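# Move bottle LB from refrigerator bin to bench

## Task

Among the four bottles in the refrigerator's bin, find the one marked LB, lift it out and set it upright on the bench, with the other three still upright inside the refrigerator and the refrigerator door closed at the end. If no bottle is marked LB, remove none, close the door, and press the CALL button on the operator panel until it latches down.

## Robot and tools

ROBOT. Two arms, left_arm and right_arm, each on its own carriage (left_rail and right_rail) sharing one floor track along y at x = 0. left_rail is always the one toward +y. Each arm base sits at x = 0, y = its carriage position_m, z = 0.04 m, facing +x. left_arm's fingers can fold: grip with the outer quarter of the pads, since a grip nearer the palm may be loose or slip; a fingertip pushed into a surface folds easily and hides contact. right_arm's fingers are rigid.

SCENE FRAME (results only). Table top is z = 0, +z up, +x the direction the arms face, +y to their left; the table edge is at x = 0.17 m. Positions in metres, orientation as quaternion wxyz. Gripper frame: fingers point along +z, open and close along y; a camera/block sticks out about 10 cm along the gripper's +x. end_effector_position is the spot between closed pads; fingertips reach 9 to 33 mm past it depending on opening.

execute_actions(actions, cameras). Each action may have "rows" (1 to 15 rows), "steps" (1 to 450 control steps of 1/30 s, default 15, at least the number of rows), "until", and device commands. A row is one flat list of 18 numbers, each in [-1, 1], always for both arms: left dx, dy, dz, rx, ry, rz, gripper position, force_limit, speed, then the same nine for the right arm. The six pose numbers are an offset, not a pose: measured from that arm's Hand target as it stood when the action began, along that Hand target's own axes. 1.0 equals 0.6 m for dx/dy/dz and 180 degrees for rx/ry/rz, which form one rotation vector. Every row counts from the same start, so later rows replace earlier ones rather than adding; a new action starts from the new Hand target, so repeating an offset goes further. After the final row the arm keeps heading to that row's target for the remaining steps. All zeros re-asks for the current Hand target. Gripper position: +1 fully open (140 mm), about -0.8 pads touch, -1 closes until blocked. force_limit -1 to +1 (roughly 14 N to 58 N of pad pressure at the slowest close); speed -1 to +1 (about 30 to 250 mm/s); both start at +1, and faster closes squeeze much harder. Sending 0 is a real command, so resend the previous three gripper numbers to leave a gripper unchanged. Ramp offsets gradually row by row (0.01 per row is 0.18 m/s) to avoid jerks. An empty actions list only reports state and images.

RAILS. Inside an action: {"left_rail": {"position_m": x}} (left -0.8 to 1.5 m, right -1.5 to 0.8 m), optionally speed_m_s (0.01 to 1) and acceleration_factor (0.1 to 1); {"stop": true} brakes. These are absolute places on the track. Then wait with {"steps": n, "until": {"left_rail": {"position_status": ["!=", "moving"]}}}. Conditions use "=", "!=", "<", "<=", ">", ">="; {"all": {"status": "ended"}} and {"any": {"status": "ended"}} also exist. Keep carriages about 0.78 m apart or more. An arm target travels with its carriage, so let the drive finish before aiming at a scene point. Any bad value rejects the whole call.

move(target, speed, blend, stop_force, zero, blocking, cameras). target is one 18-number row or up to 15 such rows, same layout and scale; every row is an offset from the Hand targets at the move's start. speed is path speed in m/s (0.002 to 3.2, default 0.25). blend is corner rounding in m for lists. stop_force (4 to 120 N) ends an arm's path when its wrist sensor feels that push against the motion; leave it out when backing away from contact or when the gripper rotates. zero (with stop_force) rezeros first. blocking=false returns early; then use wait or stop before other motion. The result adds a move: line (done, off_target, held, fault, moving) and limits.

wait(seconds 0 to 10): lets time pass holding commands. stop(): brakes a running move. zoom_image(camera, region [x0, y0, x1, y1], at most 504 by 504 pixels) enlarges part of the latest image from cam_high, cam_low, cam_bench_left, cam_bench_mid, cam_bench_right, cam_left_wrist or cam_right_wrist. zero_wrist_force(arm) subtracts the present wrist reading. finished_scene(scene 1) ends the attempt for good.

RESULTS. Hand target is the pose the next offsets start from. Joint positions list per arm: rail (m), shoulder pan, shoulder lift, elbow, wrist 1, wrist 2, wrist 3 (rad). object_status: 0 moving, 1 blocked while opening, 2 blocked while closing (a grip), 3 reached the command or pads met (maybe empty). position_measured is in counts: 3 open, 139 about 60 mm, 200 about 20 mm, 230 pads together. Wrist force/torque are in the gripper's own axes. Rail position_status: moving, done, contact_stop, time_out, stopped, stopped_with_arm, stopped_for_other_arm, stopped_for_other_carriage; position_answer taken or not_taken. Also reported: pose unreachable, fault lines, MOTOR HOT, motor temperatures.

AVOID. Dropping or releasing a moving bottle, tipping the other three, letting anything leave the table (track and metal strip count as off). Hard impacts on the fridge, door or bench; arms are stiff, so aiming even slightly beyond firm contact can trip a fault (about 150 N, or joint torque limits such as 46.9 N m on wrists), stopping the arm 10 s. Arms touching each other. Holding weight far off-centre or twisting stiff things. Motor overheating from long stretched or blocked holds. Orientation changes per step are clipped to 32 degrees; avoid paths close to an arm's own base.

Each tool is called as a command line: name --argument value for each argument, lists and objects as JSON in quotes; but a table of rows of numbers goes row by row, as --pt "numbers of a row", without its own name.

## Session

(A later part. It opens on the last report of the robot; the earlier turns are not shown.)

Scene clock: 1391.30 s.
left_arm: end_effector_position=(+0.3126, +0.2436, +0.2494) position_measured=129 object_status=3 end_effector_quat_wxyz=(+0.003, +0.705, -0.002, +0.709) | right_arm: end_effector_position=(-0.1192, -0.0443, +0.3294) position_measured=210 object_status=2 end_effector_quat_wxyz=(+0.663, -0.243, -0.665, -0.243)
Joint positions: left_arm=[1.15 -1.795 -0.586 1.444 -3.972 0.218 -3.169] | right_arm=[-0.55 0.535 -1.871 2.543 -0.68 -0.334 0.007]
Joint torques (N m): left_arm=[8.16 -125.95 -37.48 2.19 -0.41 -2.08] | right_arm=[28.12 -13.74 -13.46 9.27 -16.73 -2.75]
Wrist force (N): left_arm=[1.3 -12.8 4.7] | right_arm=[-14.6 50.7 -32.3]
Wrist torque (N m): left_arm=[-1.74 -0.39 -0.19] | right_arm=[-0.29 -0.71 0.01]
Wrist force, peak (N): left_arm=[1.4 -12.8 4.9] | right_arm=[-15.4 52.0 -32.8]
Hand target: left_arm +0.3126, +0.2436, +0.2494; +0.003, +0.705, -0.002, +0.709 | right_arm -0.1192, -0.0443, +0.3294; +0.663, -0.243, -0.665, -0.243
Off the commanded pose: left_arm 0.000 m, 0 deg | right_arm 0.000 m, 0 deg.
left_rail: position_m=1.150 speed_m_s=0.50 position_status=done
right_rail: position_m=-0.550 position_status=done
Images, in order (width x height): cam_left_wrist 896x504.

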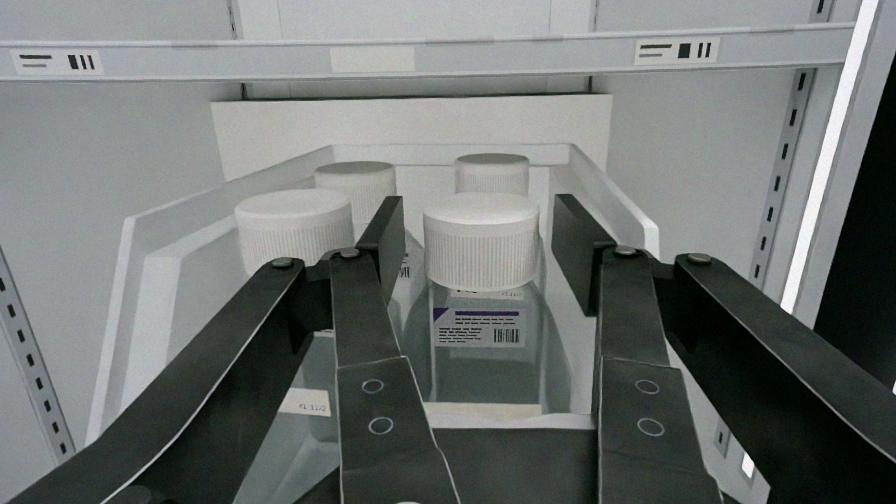

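execute_actions --actions '[{"rows":[[0,0,0,0,0,0,-0.1,0,-1,0,0,0,0,0,0,-0.98,0.2,-1]],"steps":15}]' --cameras '[]'

move --target '[0.005,0,-0.2,0,0,0,-0.1,0,-1,0,0,0,0,0,0,-0.98,0.2,-1]' --speed 0.08 --cameras '["cam_left_wrist"]'

Scene clock: 1395.93 s.
left_arm: end_effector_position=(+0.3126, +0.2436, +0.2494) position_measured=141 object_status=3 end_effector_quat_wxyz=(+0.003, +0.705, -0.002, +0.709) | right_arm: end_effector_position=(-0.1192, -0.0443, +0.3294) position_measured=210 object_status=2 end_effector_quat_wxyz=(+0.663, -0.243, -0.665, -0.243)
Joint positions: left_arm=[1.15 -1.795 -0.586 1.444 -3.972 0.218 -3.169] | right_arm=[-0.55 0.535 -1.871 2.543 -0.68 -0.334 0.007]
Joint torques (N m): left_arm=[-4.02 -123.42 -39.35 2.48 -0.26 -2.08] | right_arm=[23.01 -13.97 -14.49 9.52 -17.1 -2.73]
Wrist force (N): left_arm=[1.4 -8.6 2.5] | right_arm=[-14.7 51.2 -32.8]
Wrist torque (N m): left_arm=[-1.79 -0.48 -0.22] | right_arm=[-0.25 -0.69 0.01]
Wrist force, peak (N): left_arm=[1.3 -13.3 4.8] | right_arm=[-14.5 51.3 -32.7]
Hand target: left_arm +0.3126, +0.2436, +0.2494; +0.003, +0.705, -0.002, +0.709 | right_arm -0.1192, -0.0443, +0.3294; +0.663, -0.243, -0.665, -0.243
Off the commanded pose: left_arm 0.000 m, 0 deg | right_arm 0.000 m, 0 deg.
left_rail: position_m=1.150 speed_m_s=0.50 position_status=done
right_rail: position_m=-0.550 position_status=done
No camera images: "cameras" was empty.

Scene clock: 1397.87 s.
left_arm: end_effector_position=(+0.1928, +0.2444, +0.2517) position_measured=141 object_status=3 end_effector_quat_wxyz=(+0.003, +0.705, -0.002, +0.709) | right_arm: end_effector_position=(-0.1192, -0.0443, +0.3294) position_measured=210 object_status=2 end_effector_quat_wxyz=(+0.663, -0.243, -0.665, -0.243)
Joint positions: left_arm=[1.15 -1.924 -0.576 1.413 -3.961 0.347 -3.159] | right_arm=[-0.55 0.535 -1.871 2.543 -0.68 -0.334 0.007]
Joint torques (N m): left_arm=[-14.73 -97.69 -40.9 4.02 2.82 1.86] | right_arm=[28.76 -13.66 -13.17 9.51 -16.58 -2.92]
Wrist force (N): left_arm=[1.4 -8.8 1.9] | right_arm=[-14.5 51.2 -32.4]
Wrist torque (N m): left_arm=[-1.81 -0.46 -0.22] | right_arm=[-0.24 -0.73 0.01]
Wrist force, peak (N): left_arm=[1.4 -9.0 3.1] | right_arm=[-14.5 51.6 -32.6]
Hand target: left_arm +0.1926, +0.2444, +0.2517; +0.003, +0.705, -0.002, +0.709 | right_arm -0.1192, -0.0443, +0.3294; +0.663, -0.243, -0.665, -0.243
Off the commanded pose: left_arm 0.000 m, 0 deg | right_arm 0.000 m, 0 deg.
left_rail: position_m=1.150 speed_m_s=0.50 position_status=done
right_rail: position_m=-0.550 position_status=done
move: done
Images, in order (width x height): cam_left_wrist 896x504.

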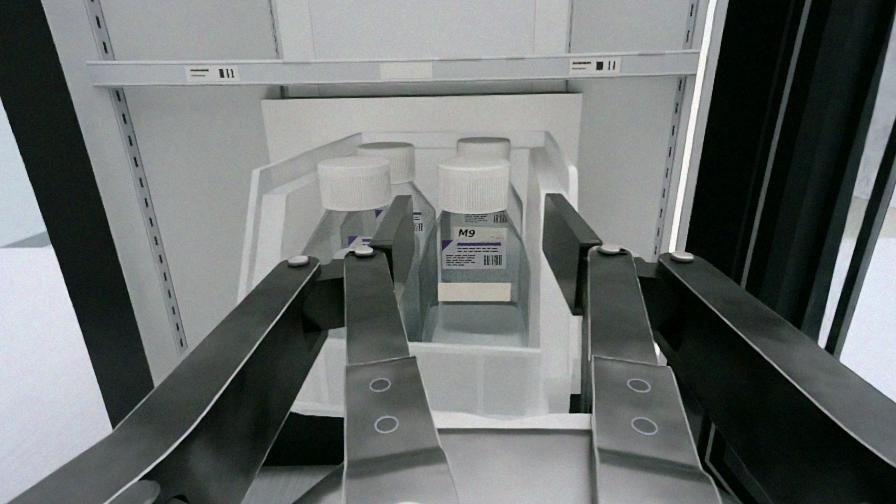

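move --pt "-0.1028 -0.026 -0.0543 0 -0.1944 0 -1 -0.5 0 0 0 0 0 0 0 -0.98 0.2 -1" --pt "-0.1545 -0.026 -0.0126 0 -0.1944 0 -1 -0.5 0 0 0 0 0 0 0 -0.98 0.2 -1" --speed '[0.15,0.1]' --blend '[0.02,0]' --cameras '["cam_left_wrist"]'

move --target '[0.0669,0,0.0956,0,0,0,-1,-0.5,0,0,0,0,0,0,0,-0.98,0.2,-1]' --speed 0.03 --stop_force 6 --cameras '["cam_left_wrist"]'

Scene clock: 1408.20 s.
left_arm: end_effector_position=(+0.1856, +0.2600, +0.1591) position_measured=233 object_status=3 end_effector_quat_wxyz=(+0.002, +0.886, -0.003, +0.464) | right_arm: end_effector_position=(-0.1192, -0.0443, +0.3294) position_measured=210 object_status=2 end_effector_quat_wxyz=(+0.663, -0.243, -0.665, -0.243)
Joint positions: left_arm=[1.15 -1.873 -0.645 1.162 -4.831 0.665 -2.063] | right_arm=[-0.55 0.535 -1.871 2.543 -0.68 -0.334 0.007]
Joint torques (N m): left_arm=[22.04 -97.98 -30.53 2.61 -4.71 1.84] | right_arm=[26.13 -15.28 -13.93 9.53 -16.72 -2.53]
Wrist force (N): left_arm=[1.2 -7.9 1.0] | right_arm=[-14.5 51.1 -32.8]
Wrist torque (N m): left_arm=[-1.71 -0.48 -0.24] | right_arm=[-0.27 -0.74 0.01]
Wrist force, peak (N): left_arm=[1.1 -9.0 2.7] | right_arm=[-14.4 51.6 -32.8]
Hand target: left_arm +0.1857, +0.2600, +0.1590; +0.002, +0.886, -0.003, +0.464 | right_arm -0.1192, -0.0443, +0.3294; +0.663, -0.243, -0.665, -0.243
Off the commanded pose: left_arm 0.000 m, 0 deg | right_arm 0.000 m, 0 deg.
left_rail: position_m=1.150 speed_m_s=0.50 position_status=done
right_rail: position_m=-0.550 position_status=done
move: done; blend cut to 0.0199 m at target 1
Images, in order (width x height): cam_left_wrist 896x504.

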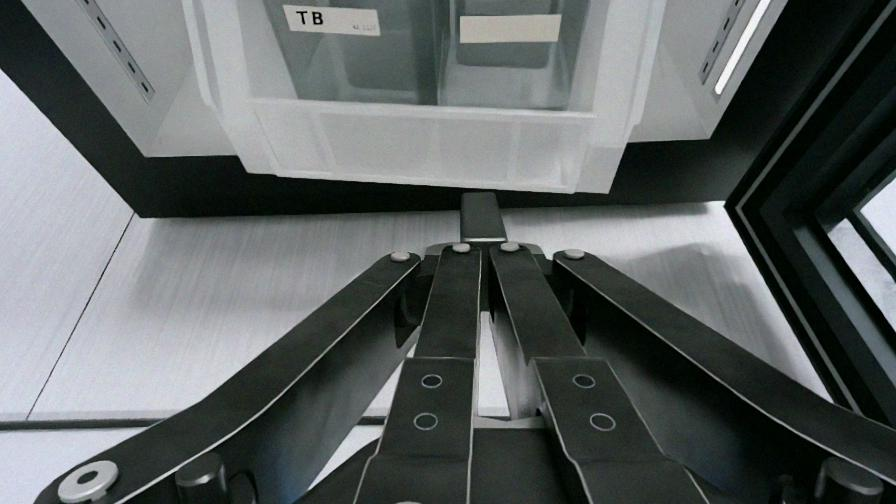

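Scene clock: 1410.97 s.
left_arm: end_effector_position=(+0.2259, +0.2598, +0.1592) position_measured=233 object_status=3 end_effector_quat_wxyz=(+0.002, +0.886, -0.003, +0.464) | right_arm: end_effector_position=(-0.1192, -0.0443, +0.3294) position_measured=210 object_status=2 end_effector_quat_wxyz=(+0.663, -0.243, -0.665, -0.243)
Joint positions: left_arm=[1.15 -1.829 -0.651 1.163 -4.879 0.649 -1.995] | right_arm=[-0.55 0.535 -1.871 2.543 -0.68 -0.334 0.007]
Joint torques (N m): left_arm=[-18.98 -98.91 -29.5 7.77 -0.28 -3.33] | right_arm=[27.95 -13.52 -14.27 9.3 -16.68 -2.88]
Wrist force (N): left_arm=[0.8 -7.9 1.1] | right_arm=[-14.5 51.1 -32.0]
Wrist torque (N m): left_arm=[-1.73 -0.38 0.08] | right_arm=[-0.24 -0.72 0.01]
Wrist force, peak (N): left_arm=[-2.5 -7.4 -6.9] | right_arm=[-14.9 52.4 -33.6]
Hand target: left_arm +0.2259, +0.2598, +0.1592; +0.002, +0.886, -0.003, +0.464 (not the last commanded pose) | right_arm -0.1192, -0.0443, +0.3294; +0.663, -0.243, -0.665, -0.243
Off the commanded pose: left_arm 0.030 m, 0 deg | right_arm 0.000 m, 0 deg.
left_rail: position_m=1.150 speed_m_s=0.50 position_status=done
right_rail: position_m=-0.550 position_status=done
move: contact (left_arm)
Images, in order (width x height): cam_left_wrist 896x504.

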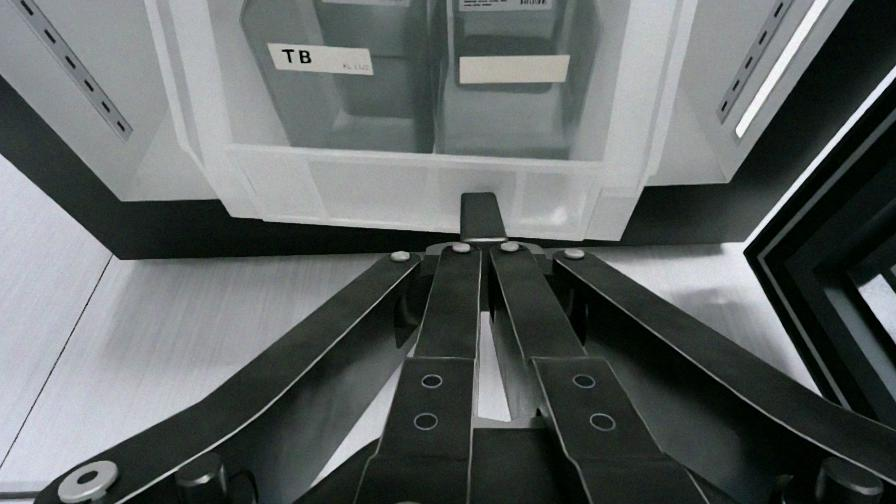

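move --target '[0.0841,0,0.1201,0,0,0,-1,-0.5,0,0,0,0,0,0,0,-0.98,0.2,-1]' --speed 0.04 --stop_force 25 --cameras '["cam_left_wrist"]'

Scene clock: 1417.57 s.
left_arm: end_effector_position=(+0.2969, +0.2593, +0.1596) position_measured=233 object_status=3 end_effector_quat_wxyz=(+0.002, +0.886, -0.003, +0.464) | right_arm: end_effector_position=(-0.1192, -0.0443, +0.3294) position_measured=210 object_status=2 end_effector_quat_wxyz=(+0.663, -0.243, -0.665, -0.243)
Joint positions: left_arm=[1.15 -1.749 -0.658 1.152 -4.964 0.626 -1.868] | right_arm=[-0.55 0.535 -1.871 2.543 -0.68 -0.334 0.007]
Joint torques (N m): left_arm=[-19.37 -99.53 -31.93 7.81 -0.2 -3.32] | right_arm=[25.87 -15.11 -13.62 9.09 -16.4 -2.4]
Wrist force (N): left_arm=[1.6 -8.5 1.0] | right_arm=[-10.5 51.0 -32.5]
Wrist torque (N m): left_arm=[-1.87 -0.54 0.06] | right_arm=[-0.28 -0.73 0.01]
Wrist force, peak (N): left_arm=[-15.3 1.4 -23.7] | right_arm=[-13.9 53.7 -34.4]
Hand target: left_arm +0.2969, +0.2593, +0.1596; +0.002, +0.886, -0.003, +0.464 (not the last commanded pose) | right_arm -0.1192, -0.0443, +0.3294; +0.663, -0.243, -0.665, -0.243
Off the commanded pose: left_arm 0.017 m, 0 deg | right_arm 0.000 m, 0 deg.
left_rail: position_m=1.150 speed_m_s=0.50 position_status=done
right_rail: position_m=-0.550 position_status=done
move: contact (left_arm)
Images, in order (width x height): cam_left_wrist 896x504.

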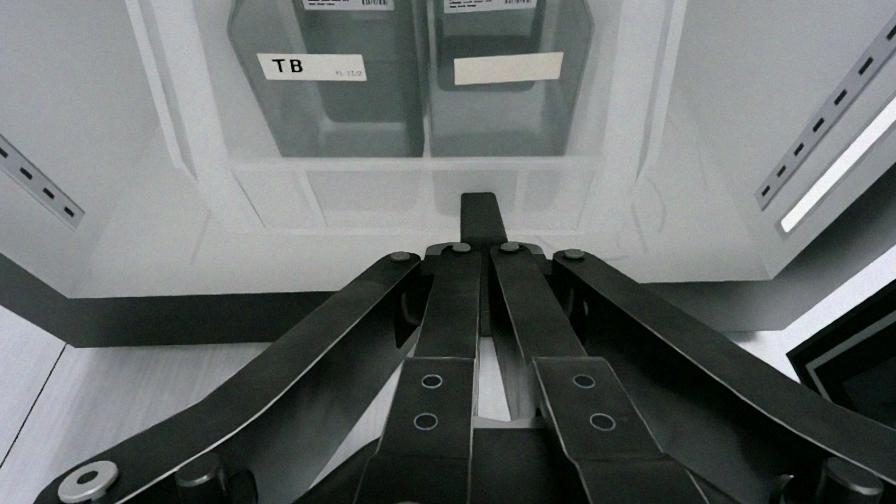

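move --target '[0.0153,0,0.0218,0,0,0,-1,-0.5,0,0,0,0,0,0,0,-0.98,0.2,-1]' --speed 0.03 --stop_force 30 --cameras '["cam_left_wrist"]'

Scene clock: 1423.10 s.
left_arm: end_effector_position=(+0.3040, +0.2593, +0.1595) position_measured=233 object_status=3 end_effector_quat_wxyz=(+0.002, +0.886, -0.003, +0.464) | right_arm: end_effector_position=(-0.1192, -0.0442, +0.3294) position_measured=210 object_status=2 end_effector_quat_wxyz=(+0.663, -0.243, -0.665, -0.243)
Joint positions: left_arm=[1.15 -1.741 -0.658 1.15 -4.973 0.624 -1.854] | right_arm=[-0.55 0.535 -1.871 2.543 -0.68 -0.334 0.007]
Joint torques (N m): left_arm=[1.38 -95.88 -26.14 8.69 -4.91 -3.77] | right_arm=[31.31 -14.03 -13.76 8.92 -19.68 -3.01]
Wrist force (N): left_arm=[-8.9 -3.3 -19.6] | right_arm=[-8.0 52.0 -33.0]
Wrist torque (N m): left_arm=[-2.12 -0.64 0.11] | right_arm=[-0.22 -0.66 0.02]
Wrist force, peak (N): left_arm=[-27.3 -8.1 -60.5] | right_arm=[-11.1 57.8 -37.6]
Hand target: left_arm +0.3040, +0.2593, +0.1595; +0.002, +0.886, -0.003, +0.464 (not the last commanded pose) | right_arm -0.1192, -0.0443, +0.3294; +0.663, -0.243, -0.665, -0.243
Off the commanded pose: left_arm 0.009 m, 0 deg | right_arm 0.000 m, 0 deg.
left_rail: position_m=1.150 speed_m_s=0.50 position_status=done
right_rail: position_m=-0.550 position_status=done
move: contact (left_arm)
Images, in order (width x height): cam_left_wrist 896x504.

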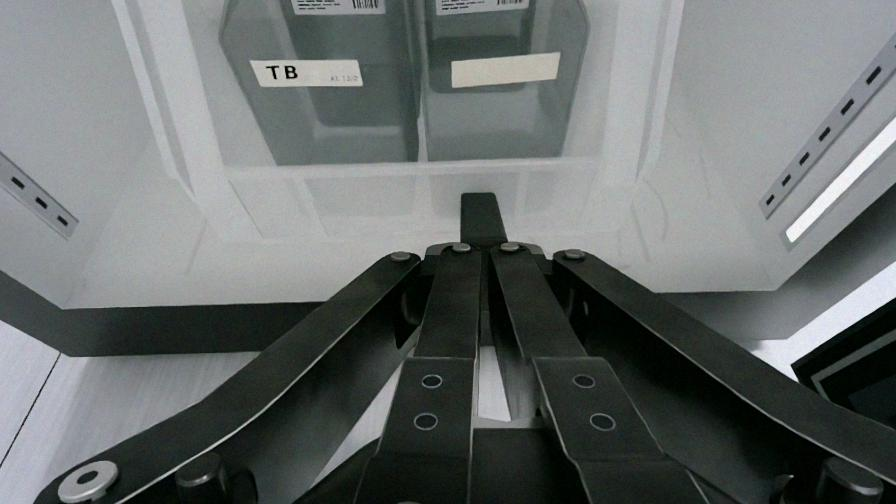

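move --pt "-0.0478 0 -0.0683 0 0 0 -1 -0.5 0 0 0 0 0 0 0 -0.98 0.2 -1" --pt "0.112 0 -0.392 0 0 0 -1 -0.5 0 0 0 0 0 0 0 -0.98 0.2 -1" --pt "0.1167 -0.1183 -0.6192 0 0.1944 0 -1 -0.5 0 0 0 0 0 0 0 -0.98 0.2 -1" --speed '[0.1,0.25,0.3]' --blend '[0.02,0.03,0]' --cameras '[]'

execute_actions --actions '[{"left_rail":{"position_m":1.45},"steps":200,"until":{"left_rail":{"position_status":["!=","moving"]}}}]' --cameras '["cam_left_wrist"]'

Scene clock: 1432.87 s.
left_arm: end_effector_position=(+0.0386, +0.3321, +0.4284) position_measured=233 object_status=3 end_effector_quat_wxyz=(+0.003, +0.705, -0.002, +0.709) | right_arm: end_effector_position=(-0.1192, -0.0443, +0.3294) position_measured=210 object_status=2 end_effector_quat_wxyz=(+0.663, -0.243, -0.665, -0.243)
Joint positions: left_arm=[1.15 -2.127 -0.832 1.529 -3.828 0.55 -3.152] | right_arm=[-0.55 0.535 -1.871 2.543 -0.68 -0.334 0.007]
Joint torques (N m): left_arm=[-19.36 -88.71 -29.7 4.54 2.31 -2.86] | right_arm=[32.52 -15.1 -14.72 9.43 -15.13 -2.71]
Wrist force (N): left_arm=[-0.2 -8.4 1.3] | right_arm=[-9.4 51.2 -32.7]
Wrist torque (N m): left_arm=[-1.74 -0.14 0.10] | right_arm=[-0.27 -0.69 0.02]
Wrist force, peak (N): left_arm=[-9.2 -3.5 -19.8] | right_arm=[-8.2 52.4 -33.1]
Hand target: left_arm +0.0386, +0.3321, +0.4283; +0.002, +0.705, -0.002, +0.709 | right_arm -0.1192, -0.0443, +0.3294; +0.663, -0.243, -0.665, -0.243
Off the commanded pose: left_arm 0.000 m, 0 deg | right_arm 0.000 m, 0 deg.
left_rail: position_m=1.150 speed_m_s=0.50 position_status=done
right_rail: position_m=-0.550 position_status=done
move: done
No camera images: "cameras" was empty.

Scene clock: 1434.90 s.
left_arm: end_effector_position=(+0.0386, +0.6321, +0.4283) position_measured=233 object_status=3 end_effector_quat_wxyz=(+0.002, +0.705, -0.002, +0.709) | right_arm: end_effector_position=(-0.1192, -0.0443, +0.3294) position_measured=210 object_status=2 end_effector_quat_wxyz=(+0.663, -0.243, -0.665, -0.243)
Joint positions: left_arm=[1.45 -2.127 -0.832 1.529 -3.828 0.55 -3.152] | right_arm=[-0.55 0.535 -1.871 2.543 -0.68 -0.334 0.007]
Joint torques (N m): left_arm=[-15 -87.67 -36.77 2.97 0.56 -3.24] | right_arm=[25.02 -17.69 -15.79 8.81 -15.62 -2.54]
Wrist force (N): left_arm=[-0.2 -8.7 1.7] | right_arm=[-9.3 51.0 -32.5]
Wrist torque (N m): left_arm=[-1.81 -0.14 0.09] | right_arm=[-0.31 -0.72 0.02]
Wrist force, peak (N): left_arm=[0.0 -9.7 1.5] | right_arm=[-9.5 51.6 -32.8]
Hand target: left_arm +0.0386, +0.6321, +0.4283; +0.002, +0.705, -0.002, +0.709 | right_arm -0.1192, -0.0443, +0.3294; +0.663, -0.243, -0.665, -0.243
Tool commands: left_gripper/position=-1.0 left_gripper/force_limit=-0.5 left_gripper/speed=+0.0 right_gripper/position=-0.98 right_gripper/force_limit=+0.2 right_gripper/speed=-1.0
Off the commanded pose: left_arm 0.000 m, 0 deg | right_arm 0.000 m, 0 deg.
left_rail: position_m=1.450 speed_m_s=0.50 position_status=done
right_rail: position_m=-0.550 position_status=done
Images, in order (width x height): cam_left_wrist 896x504.

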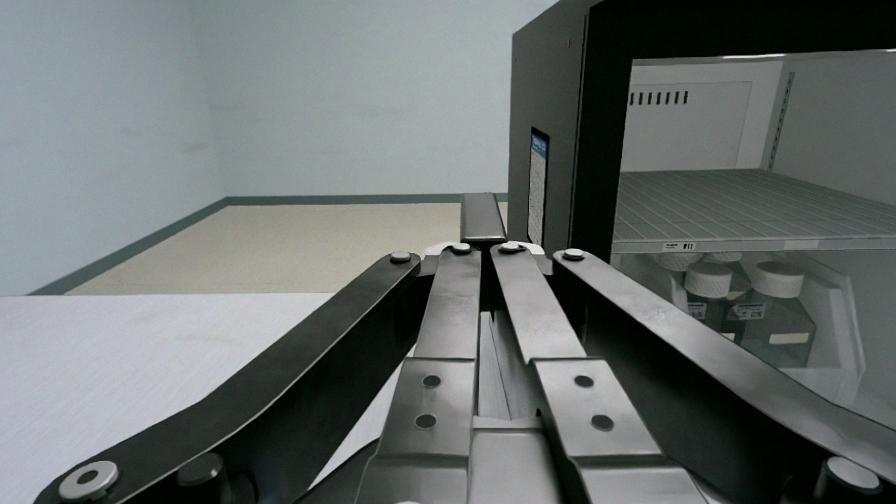

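move --pt "0 -0.09 0 0 0 0 -1 -0.5 0 0 0.1721 0.1796 -0.1111 0 0 -0.98 0.2 -1" --pt "0 -0.19 0 0 0 0 -1 -0.5 0 0 0.4023 0.2840 -0.2222 0 0 -0.98 0.2 -1" --pt "0 -0.2833 0 0 0 0 -1 -0.5 0 0 0.6481 0.3020 -0.3333 0 0 -0.98 0.2 -1" --speed 0.1 --blend '[0.03,0.03,0]' --cameras '["cam_bench_mid"]'

Scene clock: 1456.33 s.
left_arm: end_effector_position=(+0.0397, +0.8020, +0.4282) position_measured=233 object_status=3 end_effector_quat_wxyz=(+0.002, +0.705, -0.002, +0.709) | right_arm: end_effector_position=(-0.0066, +0.3695, +0.3293) position_measured=210 object_status=2 end_effector_quat_wxyz=(-0.453, +0.542, +0.455, +0.543) end_effector_velocity=(+0.000, +0.002, +0.000) end_effector_angular_velocity=(+0.001, +0.001, -0.001)
Joint positions: left_arm=[1.45 -2.254 -1.02 1.889 -4.001 0.677 -3.15] | right_arm=[-0.55 1.384 -1.362 2.068 -0.706 1.562 -0.003]
Joint velocities: left_arm=[within noise] | right_arm=[0.001 0.001 0.001 -0.001 0 0.002 0.001]
Joint torques (N m): left_arm=[-18.67 -98.06 -23.63 -0.4 2.5 2.5] | right_arm=[58.49 -31.74 -60.93 -5.01 -18.04 1.55]
Wrist force (N): left_arm=[0.1 -8.9 1.7] | right_arm=[2.5 60.8 -37.5]
Wrist torque (N m): left_arm=[-1.86 -0.22 -0.23] | right_arm=[-0.34 -0.44 -0.05]
Wrist force, peak (N): left_arm=[-0.3 -9.2 2.0] | right_arm=[14.3 62.8 -35.9]
Hand target: left_arm +0.0397, +0.8021, +0.4282; +0.002, +0.705, -0.002, +0.709 | right_arm -0.0066, +0.3696, +0.3294; -0.453, +0.542, +0.454, +0.543
Off the commanded pose: left_arm 0.000 m, 0 deg | right_arm 0.000 m, 0 deg.
left_rail: position_m=1.450 speed_m_s=0.50 position_status=done
right_rail: position_m=-0.550 position_status=done
move: done
Images, in order (width x height): cam_bench_mid 896x504.

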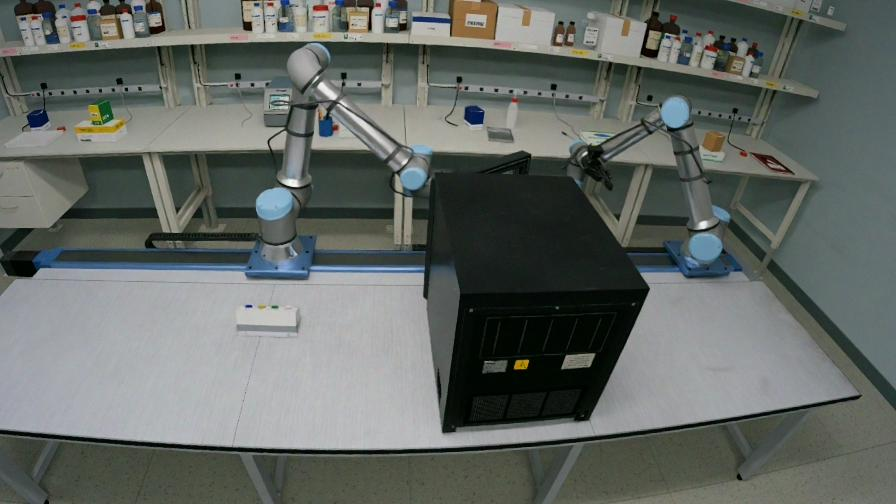

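move --pt "0 0 0 0 0 0 -1 -0.5 0 0 0.1242 0.1442 -0.0833 0 0 -0.98 0.2 -1" --pt "0 0 0 0 0 0 -1 -0.5 0 0 0.2553 0.2257 -0.15 0 0 -0.98 0.2 -1" --speed 0.08 --blend '[0.02,0]' --cameras '["cam_right_wrist"]'

Scene clock: 1464.37 s.
left_arm: end_effector_position=(+0.0397, +0.8021, +0.4282) position_measured=233 object_status=3 end_effector_quat_wxyz=(+0.002, +0.705, -0.002, +0.709) | right_arm: end_effector_position=(+0.1681, +0.4757, +0.3298) position_measured=210 object_status=2 end_effector_quat_wxyz=(-0.314, +0.633, +0.315, +0.634)
Joint positions: left_arm=[1.45 -2.254 -1.02 1.889 -4.001 0.677 -3.15] | right_arm=[-0.55 1.388 -1.125 1.728 -0.604 2.037 -0.003]
Joint torques (N m): left_arm=[-18.02 -96.56 -24.6 -0.74 2.42 2.22] | right_arm=[-19.07 -81.96 -47.82 -1.14 7.39 -0.77]
Wrist force (N): left_arm=[-0.3 -8.8 1.5] | right_arm=[-8.0 -12.5 13.6]
Wrist torque (N m): left_arm=[-1.83 -0.14 -0.22] | right_arm=[0.07 -0.56 0.20]
Wrist force, peak (N): left_arm=[-0.7 -9.2 1.8] | right_arm=[5.3 68.9 -43.5]
Hand target: left_arm +0.0397, +0.8021, +0.4282; +0.002, +0.705, -0.002, +0.709 | right_arm +0.1681, +0.4758, +0.3298; -0.314, +0.633, +0.315, +0.634
Off the commanded pose: left_arm 0.000 m, 0 deg | right_arm 0.000 m, 0 deg.
left_rail: position_m=1.450 speed_m_s=0.50 position_status=done
right_rail: position_m=-0.550 position_status=done
move: done
Images, in order (width x height): cam_right_wrist 896x504.

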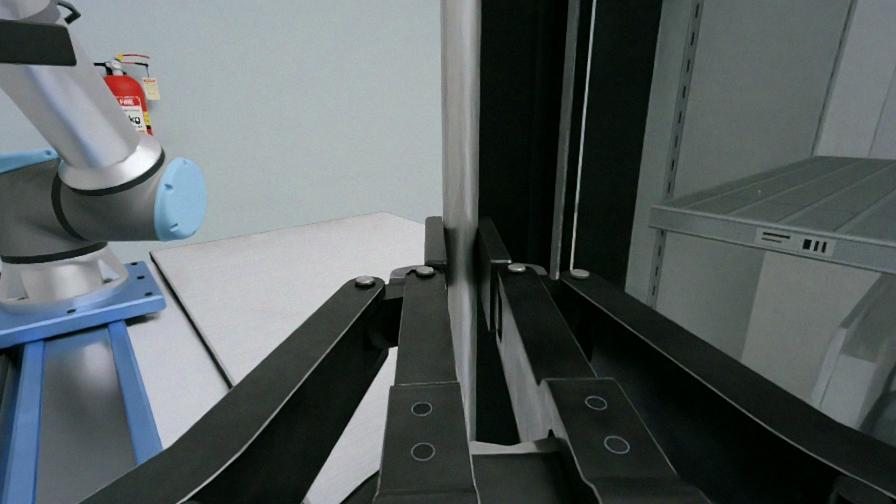

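move --target '[0,0,0,0,0,0,-1,-0.5,0,0,0.0703,0.0812,-0.0444,0,0,-0.98,0.2,-1]' --speed 0.03 --stop_force 35 --cameras '["cam_right_wrist","cam_bench_mid"]'

Scene clock: 1470.93 s.
left_arm: end_effector_position=(+0.0397, +0.8021, +0.4282) position_measured=233 object_status=3 end_effector_quat_wxyz=(+0.002, +0.705, -0.002, +0.709) | right_arm: end_effector_position=(+0.2312, +0.4891, +0.3300) position_measured=210 object_status=2 end_effector_quat_wxyz=(-0.269, +0.653, +0.270, +0.655)
Joint positions: left_arm=[1.45 -2.254 -1.02 1.889 -4.001 0.677 -3.15] | right_arm=[-0.55 1.364 -1.064 1.63 -0.569 2.153 -0.004]
Joint torques (N m): left_arm=[-17.4 -98.08 -23.62 -0.69 2 2.17] | right_arm=[-17.27 -80 -30.92 5.1 14.35 -1.8]
Wrist force (N): left_arm=[-0.2 -9.0 1.7] | right_arm=[-2.9 -32.8 39.8]
Wrist torque (N m): left_arm=[-1.86 -0.14 -0.22] | right_arm=[0.28 -0.41 0.24]
Wrist force, peak (N): left_arm=[-0.6 -9.3 1.7] | right_arm=[-8.1 -57.9 44.4]
Hand target: left_arm +0.0397, +0.8021, +0.4282; +0.002, +0.705, -0.002, +0.709 | right_arm +0.2312, +0.4891, +0.3300; -0.269, +0.653, +0.270, +0.655
Off the commanded pose: left_arm 0.000 m, 0 deg | right_arm 0.000 m, 0 deg.
left_rail: position_m=1.450 speed_m_s=0.50 position_status=done
right_rail: position_m=-0.550 position_status=done
move: done
Images, in order (width x height): cam_bench_mid 896x504, cam_right_wrist 896x504.

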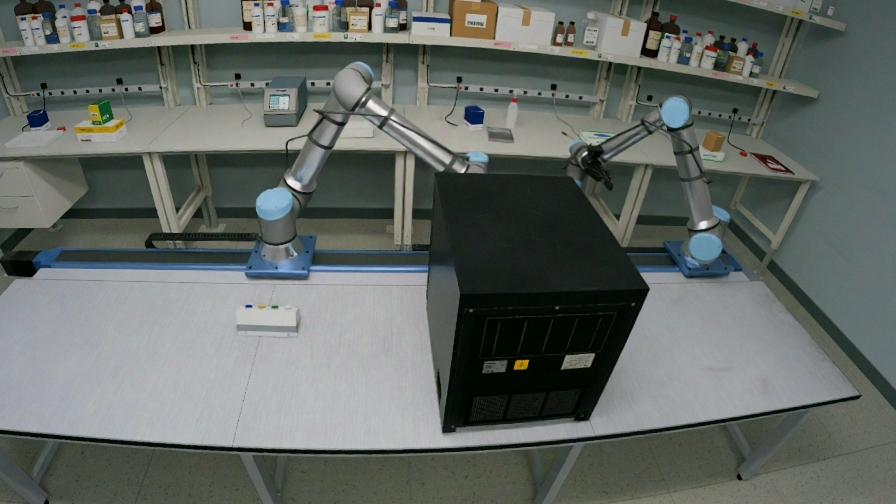

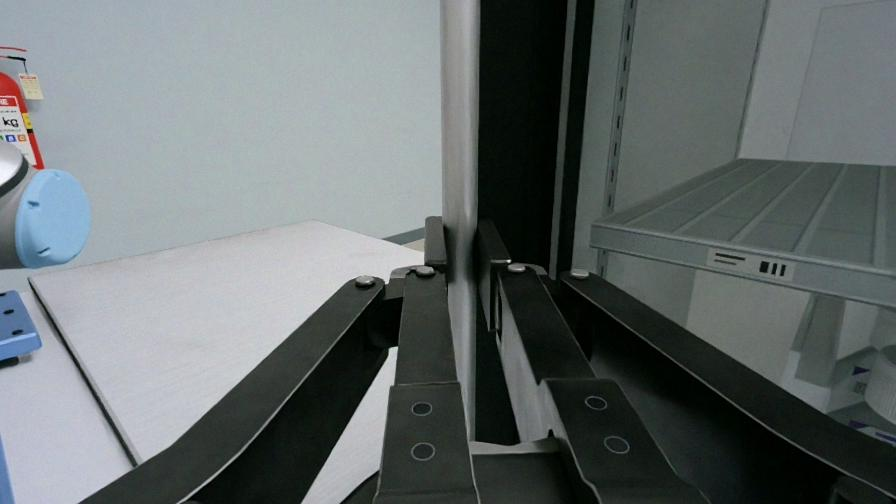

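execute_actions --actions '[{"rows":[[0,0,0,0,0,0,-1,-0.5,0,0,0,0,0,0,0,-0.46,0.2,-1]],"steps":30}]' --cameras '["cam_right_wrist","cam_high"]'

zoom_image --camera "cam_high" --region '[350, 30, 620, 230]'

Scene clock: 1476.57 s.
left_arm: end_effector_position=(+0.0397, +0.8021, +0.4282) position_measured=233 object_status=3 end_effector_quat_wxyz=(+0.002, +0.705, -0.002, +0.709) | right_arm: end_effector_position=(+0.2312, +0.4892, +0.3300) position_measured=187 object_status=3 end_effector_quat_wxyz=(-0.269, +0.653, +0.270, +0.655)
Joint positions: left_arm=[1.45 -2.254 -1.02 1.889 -4.001 0.677 -3.15] | right_arm=[-0.55 1.364 -1.064 1.63 -0.569 2.153 -0.004]
Joint torques (N m): left_arm=[-18.24 -98 -23.79 -0.31 1.86 2.02] | right_arm=[-0.14 -79.17 -31.21 -4.58 -2.35 1.33]
Wrist force (N): left_arm=[-0.2 -9.1 1.6] | right_arm=[-0.8 -1.8 2.6]
Wrist torque (N m): left_arm=[-1.89 -0.15 -0.22] | right_arm=[-0.43 0.14 0.02]
Wrist force, peak (N): left_arm=[-0.3 -9.3 1.5] | right_arm=[-2.7 -33.1 39.8]
Hand target: left_arm +0.0397, +0.8021, +0.4282; +0.002, +0.705, -0.002, +0.709 | right_arm +0.2312, +0.4892, +0.3300; -0.269, +0.653, +0.270, +0.655
Off the commanded pose: left_arm 0.000 m, 0 deg | right_arm 0.000 m, 0 deg.
left_rail: position_m=1.450 speed_m_s=0.50 position_status=done
right_rail: position_m=-0.550 position_status=done
Images, in order (width x height): cam_high 896x504, cam_right_wrist 896x504.

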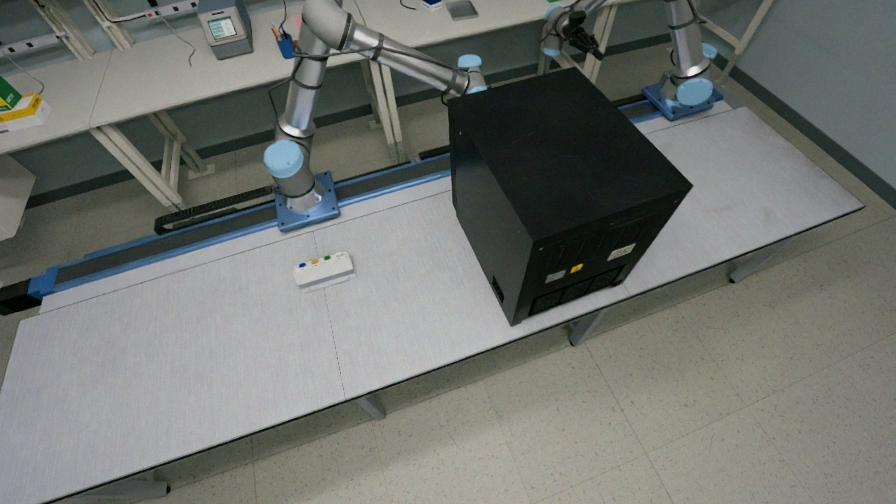

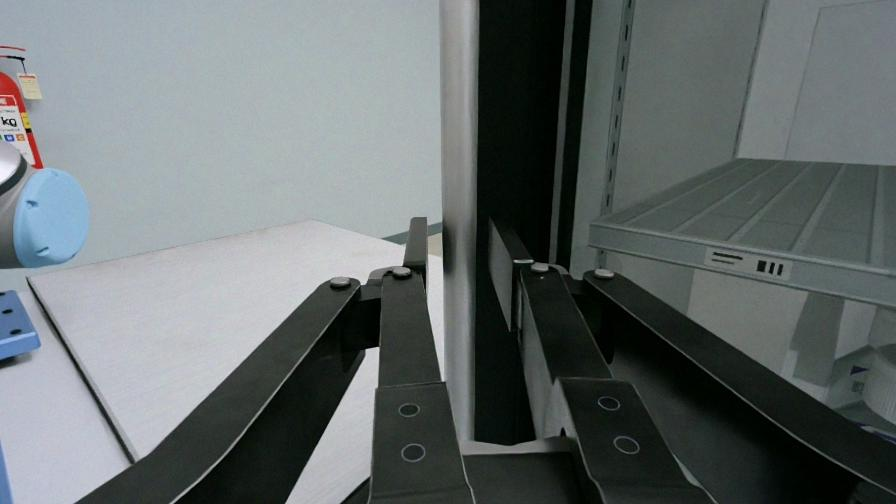

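Scaled by 1.867 from the camera's 896x504 image, which has a finer 1280x720 frame.

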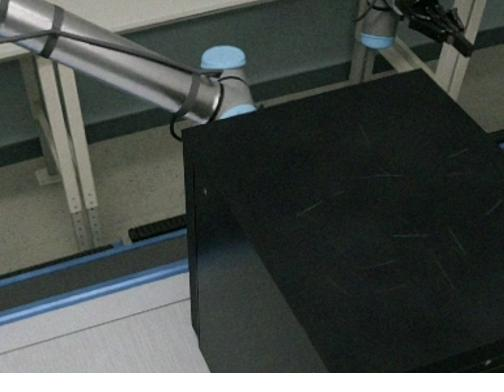

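move --target '[0,0,0,0,0,0,-1,-0.5,0,0,0,-0.3,0,0,0,-0.46,0.2,-1]' --speed 0.2 --cameras '["cam_right_wrist","cam_left_wrist"]'

zoom_image --camera "cam_left_wrist" --region '[450, 0, 896, 400]'

Scene clock: 1482.83 s.
left_arm: end_effector_position=(+0.0397, +0.8021, +0.4282) position_measured=233 object_status=3 end_effector_quat_wxyz=(+0.002, +0.705, -0.002, +0.709) | right_arm: end_effector_position=(+0.1036, +0.3625, +0.3297) position_measured=187 object_status=3 end_effector_quat_wxyz=(-0.269, +0.653, +0.270, +0.655)
Joint positions: left_arm=[1.45 -2.254 -1.02 1.889 -4.001 0.677 -3.15] | right_arm=[-0.55 1.517 -1.221 1.874 -0.655 2.305 -0.004]
Joint torques (N m): left_arm=[-18.96 -97.29 -23.73 -0.32 2.04 2.07] | right_arm=[8.51 -85.28 -26.09 -4.99 2.98 -3.41]
Wrist force (N): left_arm=[-0.3 -8.7 1.3] | right_arm=[-0.5 -2.4 2.6]
Wrist torque (N m): left_arm=[-1.80 -0.13 -0.22] | right_arm=[-0.56 0.09 0.11]
Wrist force, peak (N): left_arm=[-0.3 -9.4 1.8] | right_arm=[-0.7 -2.0 4.5]
Hand target: left_arm +0.0397, +0.8021, +0.4282; +0.002, +0.705, -0.002, +0.709 | right_arm +0.1035, +0.3623, +0.3297; -0.269, +0.653, +0.270, +0.655
Off the commanded pose: left_arm 0.000 m, 0 deg | right_arm 0.000 m, 0 deg.
left_rail: position_m=1.450 speed_m_s=0.50 position_status=done
right_rail: position_m=-0.550 position_status=done
move: done
Images, in order (width x height): cam_left_wrist 896x504, cam_right_wrist 896x504.

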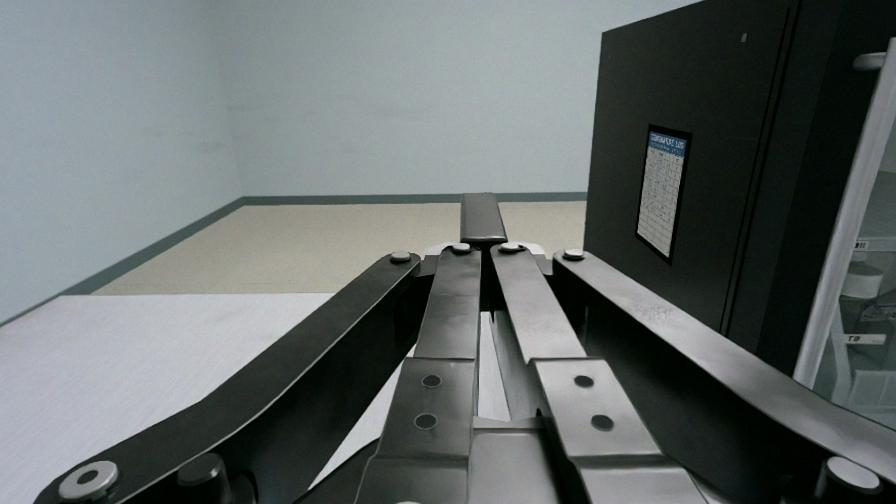

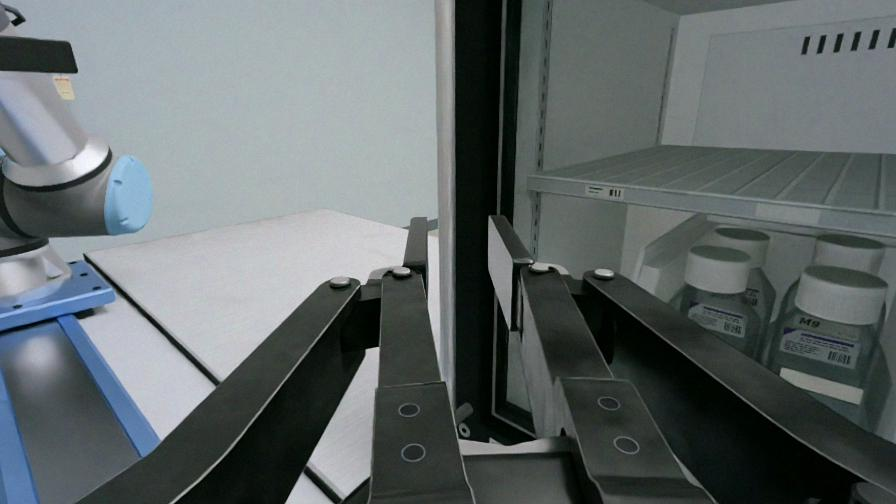

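Scaled by 1.130 from the camera's 896x504 image, which has a finer 1280x720 frame.

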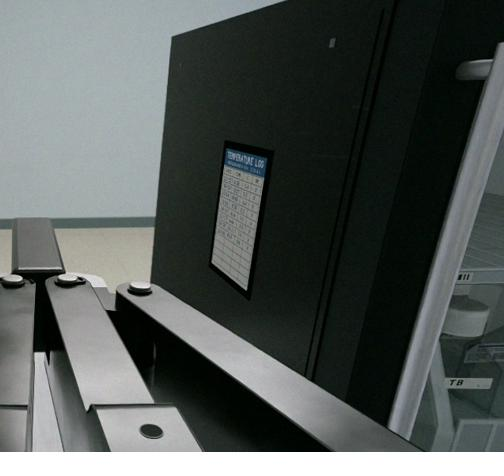

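move --target '[0,0,0,0,0,0,-1,-0.5,0,0.2,0.3639,-0.3724,-0.25,0,0,-1,0,0]' --speed 0.3 --cameras '[]'

execute_actions --actions '[{"right_rail":{"position_m":-0.95},"steps":200,"until":{"right_rail":{"position_status":["!=","moving"]}}}]' --cameras '["cam_right_wrist","cam_high"]'

Scene clock: 1489.80 s.
left_arm: end_effector_position=(+0.0397, +0.8021, +0.4282) position_measured=233 object_status=3 end_effector_quat_wxyz=(+0.002, +0.705, -0.002, +0.709) | right_arm: end_effector_position=(+0.1009, +0.2769, +0.3632) position_measured=233 object_status=3 end_effector_quat_wxyz=(-0.199, +0.677, +0.199, +0.680)
Joint positions: left_arm=[1.45 -2.254 -1.02 1.889 -4.001 0.677 -3.15] | right_arm=[-0.55 1.589 -1.28 1.886 -0.613 2.589 -0.008]
Joint torques (N m): left_arm=[-20.98 -98.16 -25.95 -0.44 1.54 1.97] | right_arm=[-12.82 -50.73 -26.5 -4.53 -2.87 2.21]
Wrist force (N): left_arm=[-0.2 -8.9 1.6] | right_arm=[-0.5 -2.2 2.2]
Wrist torque (N m): left_arm=[-1.85 -0.16 -0.23] | right_arm=[-0.50 0.07 0.00]
Wrist force, peak (N): left_arm=[-0.5 -9.4 1.8] | right_arm=[5.9 -1.7 -5.3]
Hand target: left_arm +0.0397, +0.8021, +0.4282; +0.002, +0.705, -0.002, +0.709 | right_arm +0.1009, +0.2770, +0.3631; -0.199, +0.677, +0.199, +0.680 (not the last commanded pose)
Off the commanded pose: left_arm 0.000 m, 0 deg | right_arm 0.243 m, 33 deg.
left_rail: position_m=1.450 speed_m_s=0.50 position_status=done
right_rail: position_m=-0.550 position_status=done
move: held (right_arm; a check stopped the path); limits=held
pose unreachable (right arm): on one or more control steps of this call, first in action 0 (counted from 0), this arm could not follow its commanded pose, so it was not sent that pose on those steps. It may still have moved: this result reports where it is.
cause: moving toward the commanded pose would bring two parts of the arm too close to each other (its gripper and another part of the arm, with joints 5 (wrist 1) to 7 (wrist 3) between them, 13 mm apart when it was first held).
No camera images: "cameras" was empty.

Scene clock: 1491.90 s.
left_arm: end_effector_position=(+0.0397, +0.8021, +0.4282) position_measured=233 object_status=3 end_effector_quat_wxyz=(+0.002, +0.705, -0.002, +0.709) | right_arm: end_effector_position=(+0.1009, -0.1230, +0.3631) position_measured=233 object_status=3 end_effector_quat_wxyz=(-0.199, +0.677, +0.199, +0.680)
Joint positions: left_arm=[1.45 -2.254 -1.02 1.889 -4.001 0.677 -3.15] | right_arm=[-0.95 1.589 -1.28 1.886 -0.613 2.589 -0.008]
Joint torques (N m): left_arm=[-18.8 -96.86 -25.44 -1.19 1.61 1.98] | right_arm=[5.28 -75.89 -39.4 -0.98 1.48 1.41]
Wrist force (N): left_arm=[-0.3 -8.5 1.1] | right_arm=[-0.4 -2.1 2.5]
Wrist torque (N m): left_arm=[-1.76 -0.13 -0.22] | right_arm=[-0.48 0.05 0.00]
Wrist force, peak (N): left_arm=[-0.5 -9.3 1.8] | right_arm=[-0.7 -3.6 3.3]
Hand target: left_arm +0.0397, +0.8021, +0.4282; +0.002, +0.705, -0.002, +0.709 | right_arm +0.1009, -0.1230, +0.3631; -0.199, +0.677, +0.199, +0.680 (not the last commanded pose)
Tool commands: left_gripper/position=-1.0 left_gripper/force_limit=-0.5 left_gripper/speed=+0.0 right_gripper/position=-1.0 right_gripper/force_limit=+0.0 right_gripper/speed=+0.0
Off the commanded pose: left_arm 0.000 m, 0 deg | right_arm 0.243 m, 33 deg.
left_rail: position_m=1.450 speed_m_s=0.50 position_status=done
right_rail: position_m=-0.950 position_status=done
Images, in order (width x height): cam_high 896x504, cam_right_wrist 896x504.

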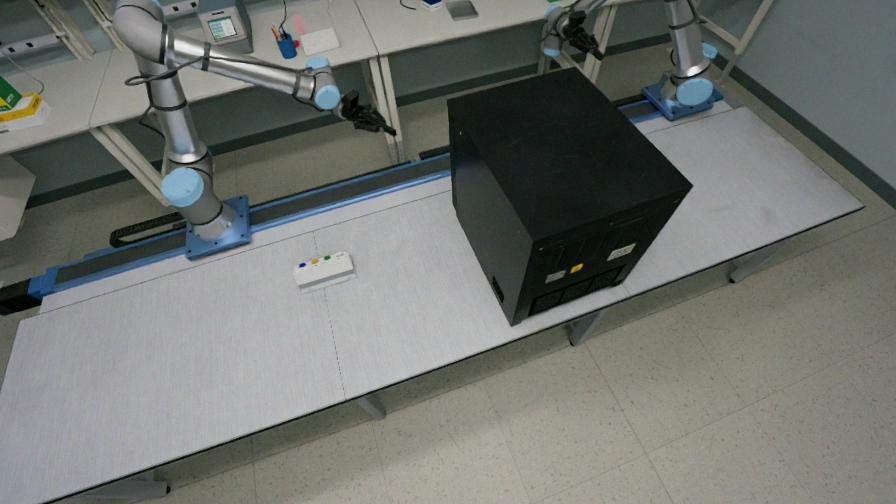

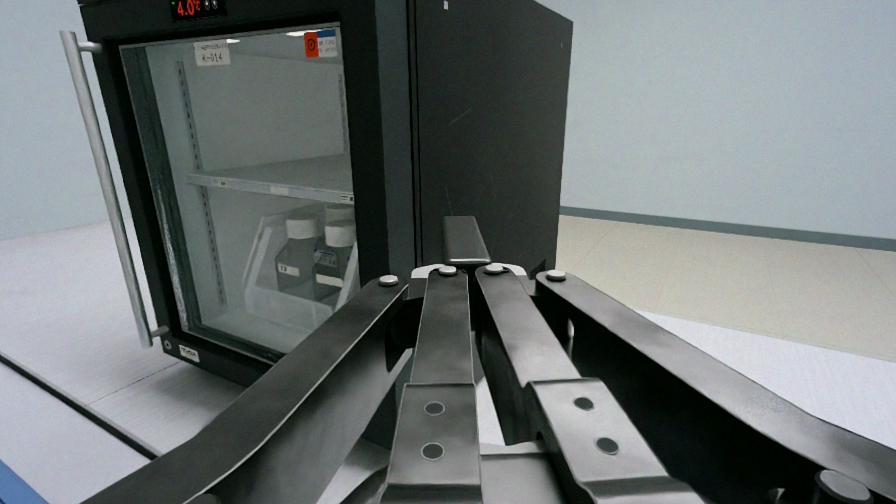

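move --pt "0 0 0 0 0 0 -1 -0.5 0 0.095 0.4084 -0.0654 0.0683 0 0 -1 0 0" --pt "0 0 0 0 0 0 -1 -0.5 0 -0.105 0.9213 -0.0981 0.0596 -0.3874 -0.0417 -1 0 0" --speed 0.25 --blend '[0.05,0]' --cameras '["cam_right_wrist","cam_high"]'

Scene clock: 1507.17 s.
left_arm: end_effector_position=(+0.0397, +0.8021, +0.4282) position_measured=233 object_status=3 end_effector_quat_wxyz=(+0.002, +0.705, -0.002, +0.709) | right_arm: end_effector_position=(+0.3500, -0.6200, +0.3011) position_measured=233 object_status=3 end_effector_quat_wxyz=(-0.066, +0.910, +0.377, +0.162)
Joint positions: left_arm=[1.45 -2.254 -1.02 1.889 -4.001 0.677 -3.15] | right_arm=[-0.95 0.25 -1.757 2.051 0.969 1.396 -0.509]
Joint torques (N m): left_arm=[-18.66 -96.65 -26.56 -0.16 0.8 1.51] | right_arm=[-8.83 -12.04 -48.73 6.26 2.29 -2.7]
Wrist force (N): left_arm=[-0.2 -8.7 1.5] | right_arm=[-1.0 -3.2 0.3]
Wrist torque (N m): left_arm=[-1.80 -0.15 -0.22] | right_arm=[-0.74 0.20 0.07]
Wrist force, peak (N): left_arm=[-0.5 -9.5 1.3] | right_arm=[-1.2 -5.0 2.6]
Hand target: left_arm +0.0397, +0.8021, +0.4282; +0.002, +0.705, -0.002, +0.709 | right_arm +0.3501, -0.6201, +0.3011; -0.066, +0.910, +0.377, +0.162
Off the commanded pose: left_arm 0.000 m, 0 deg | right_arm 0.000 m, 0 deg.
left_rail: position_m=1.450 speed_m_s=0.50 position_status=done
right_rail: position_m=-0.950 position_status=done
move: done
Images, in order (width x height): cam_high 896x504, cam_right_wrist 896x504.

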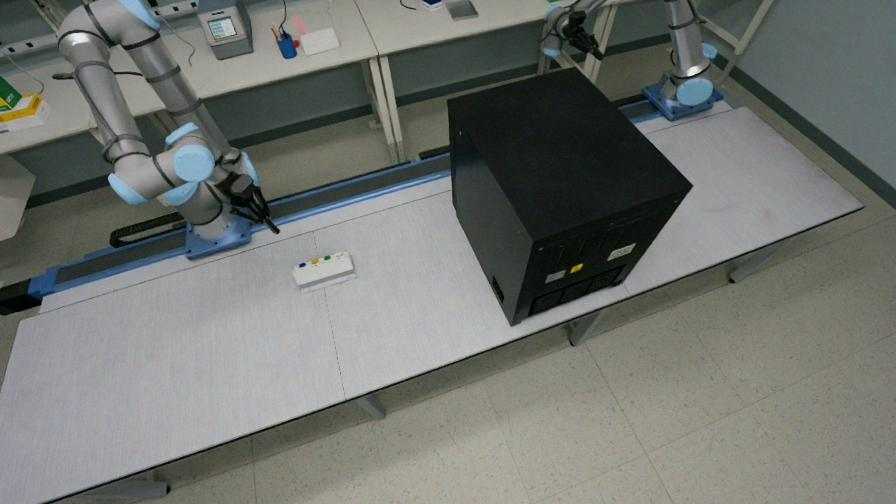

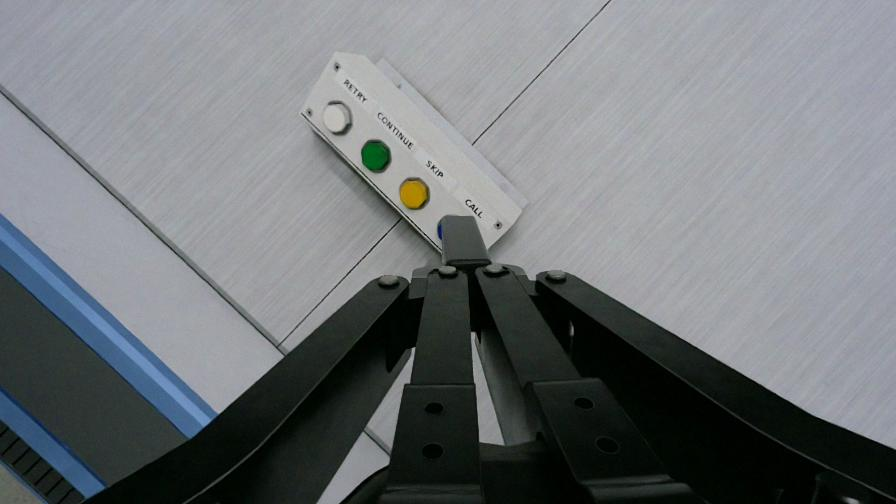

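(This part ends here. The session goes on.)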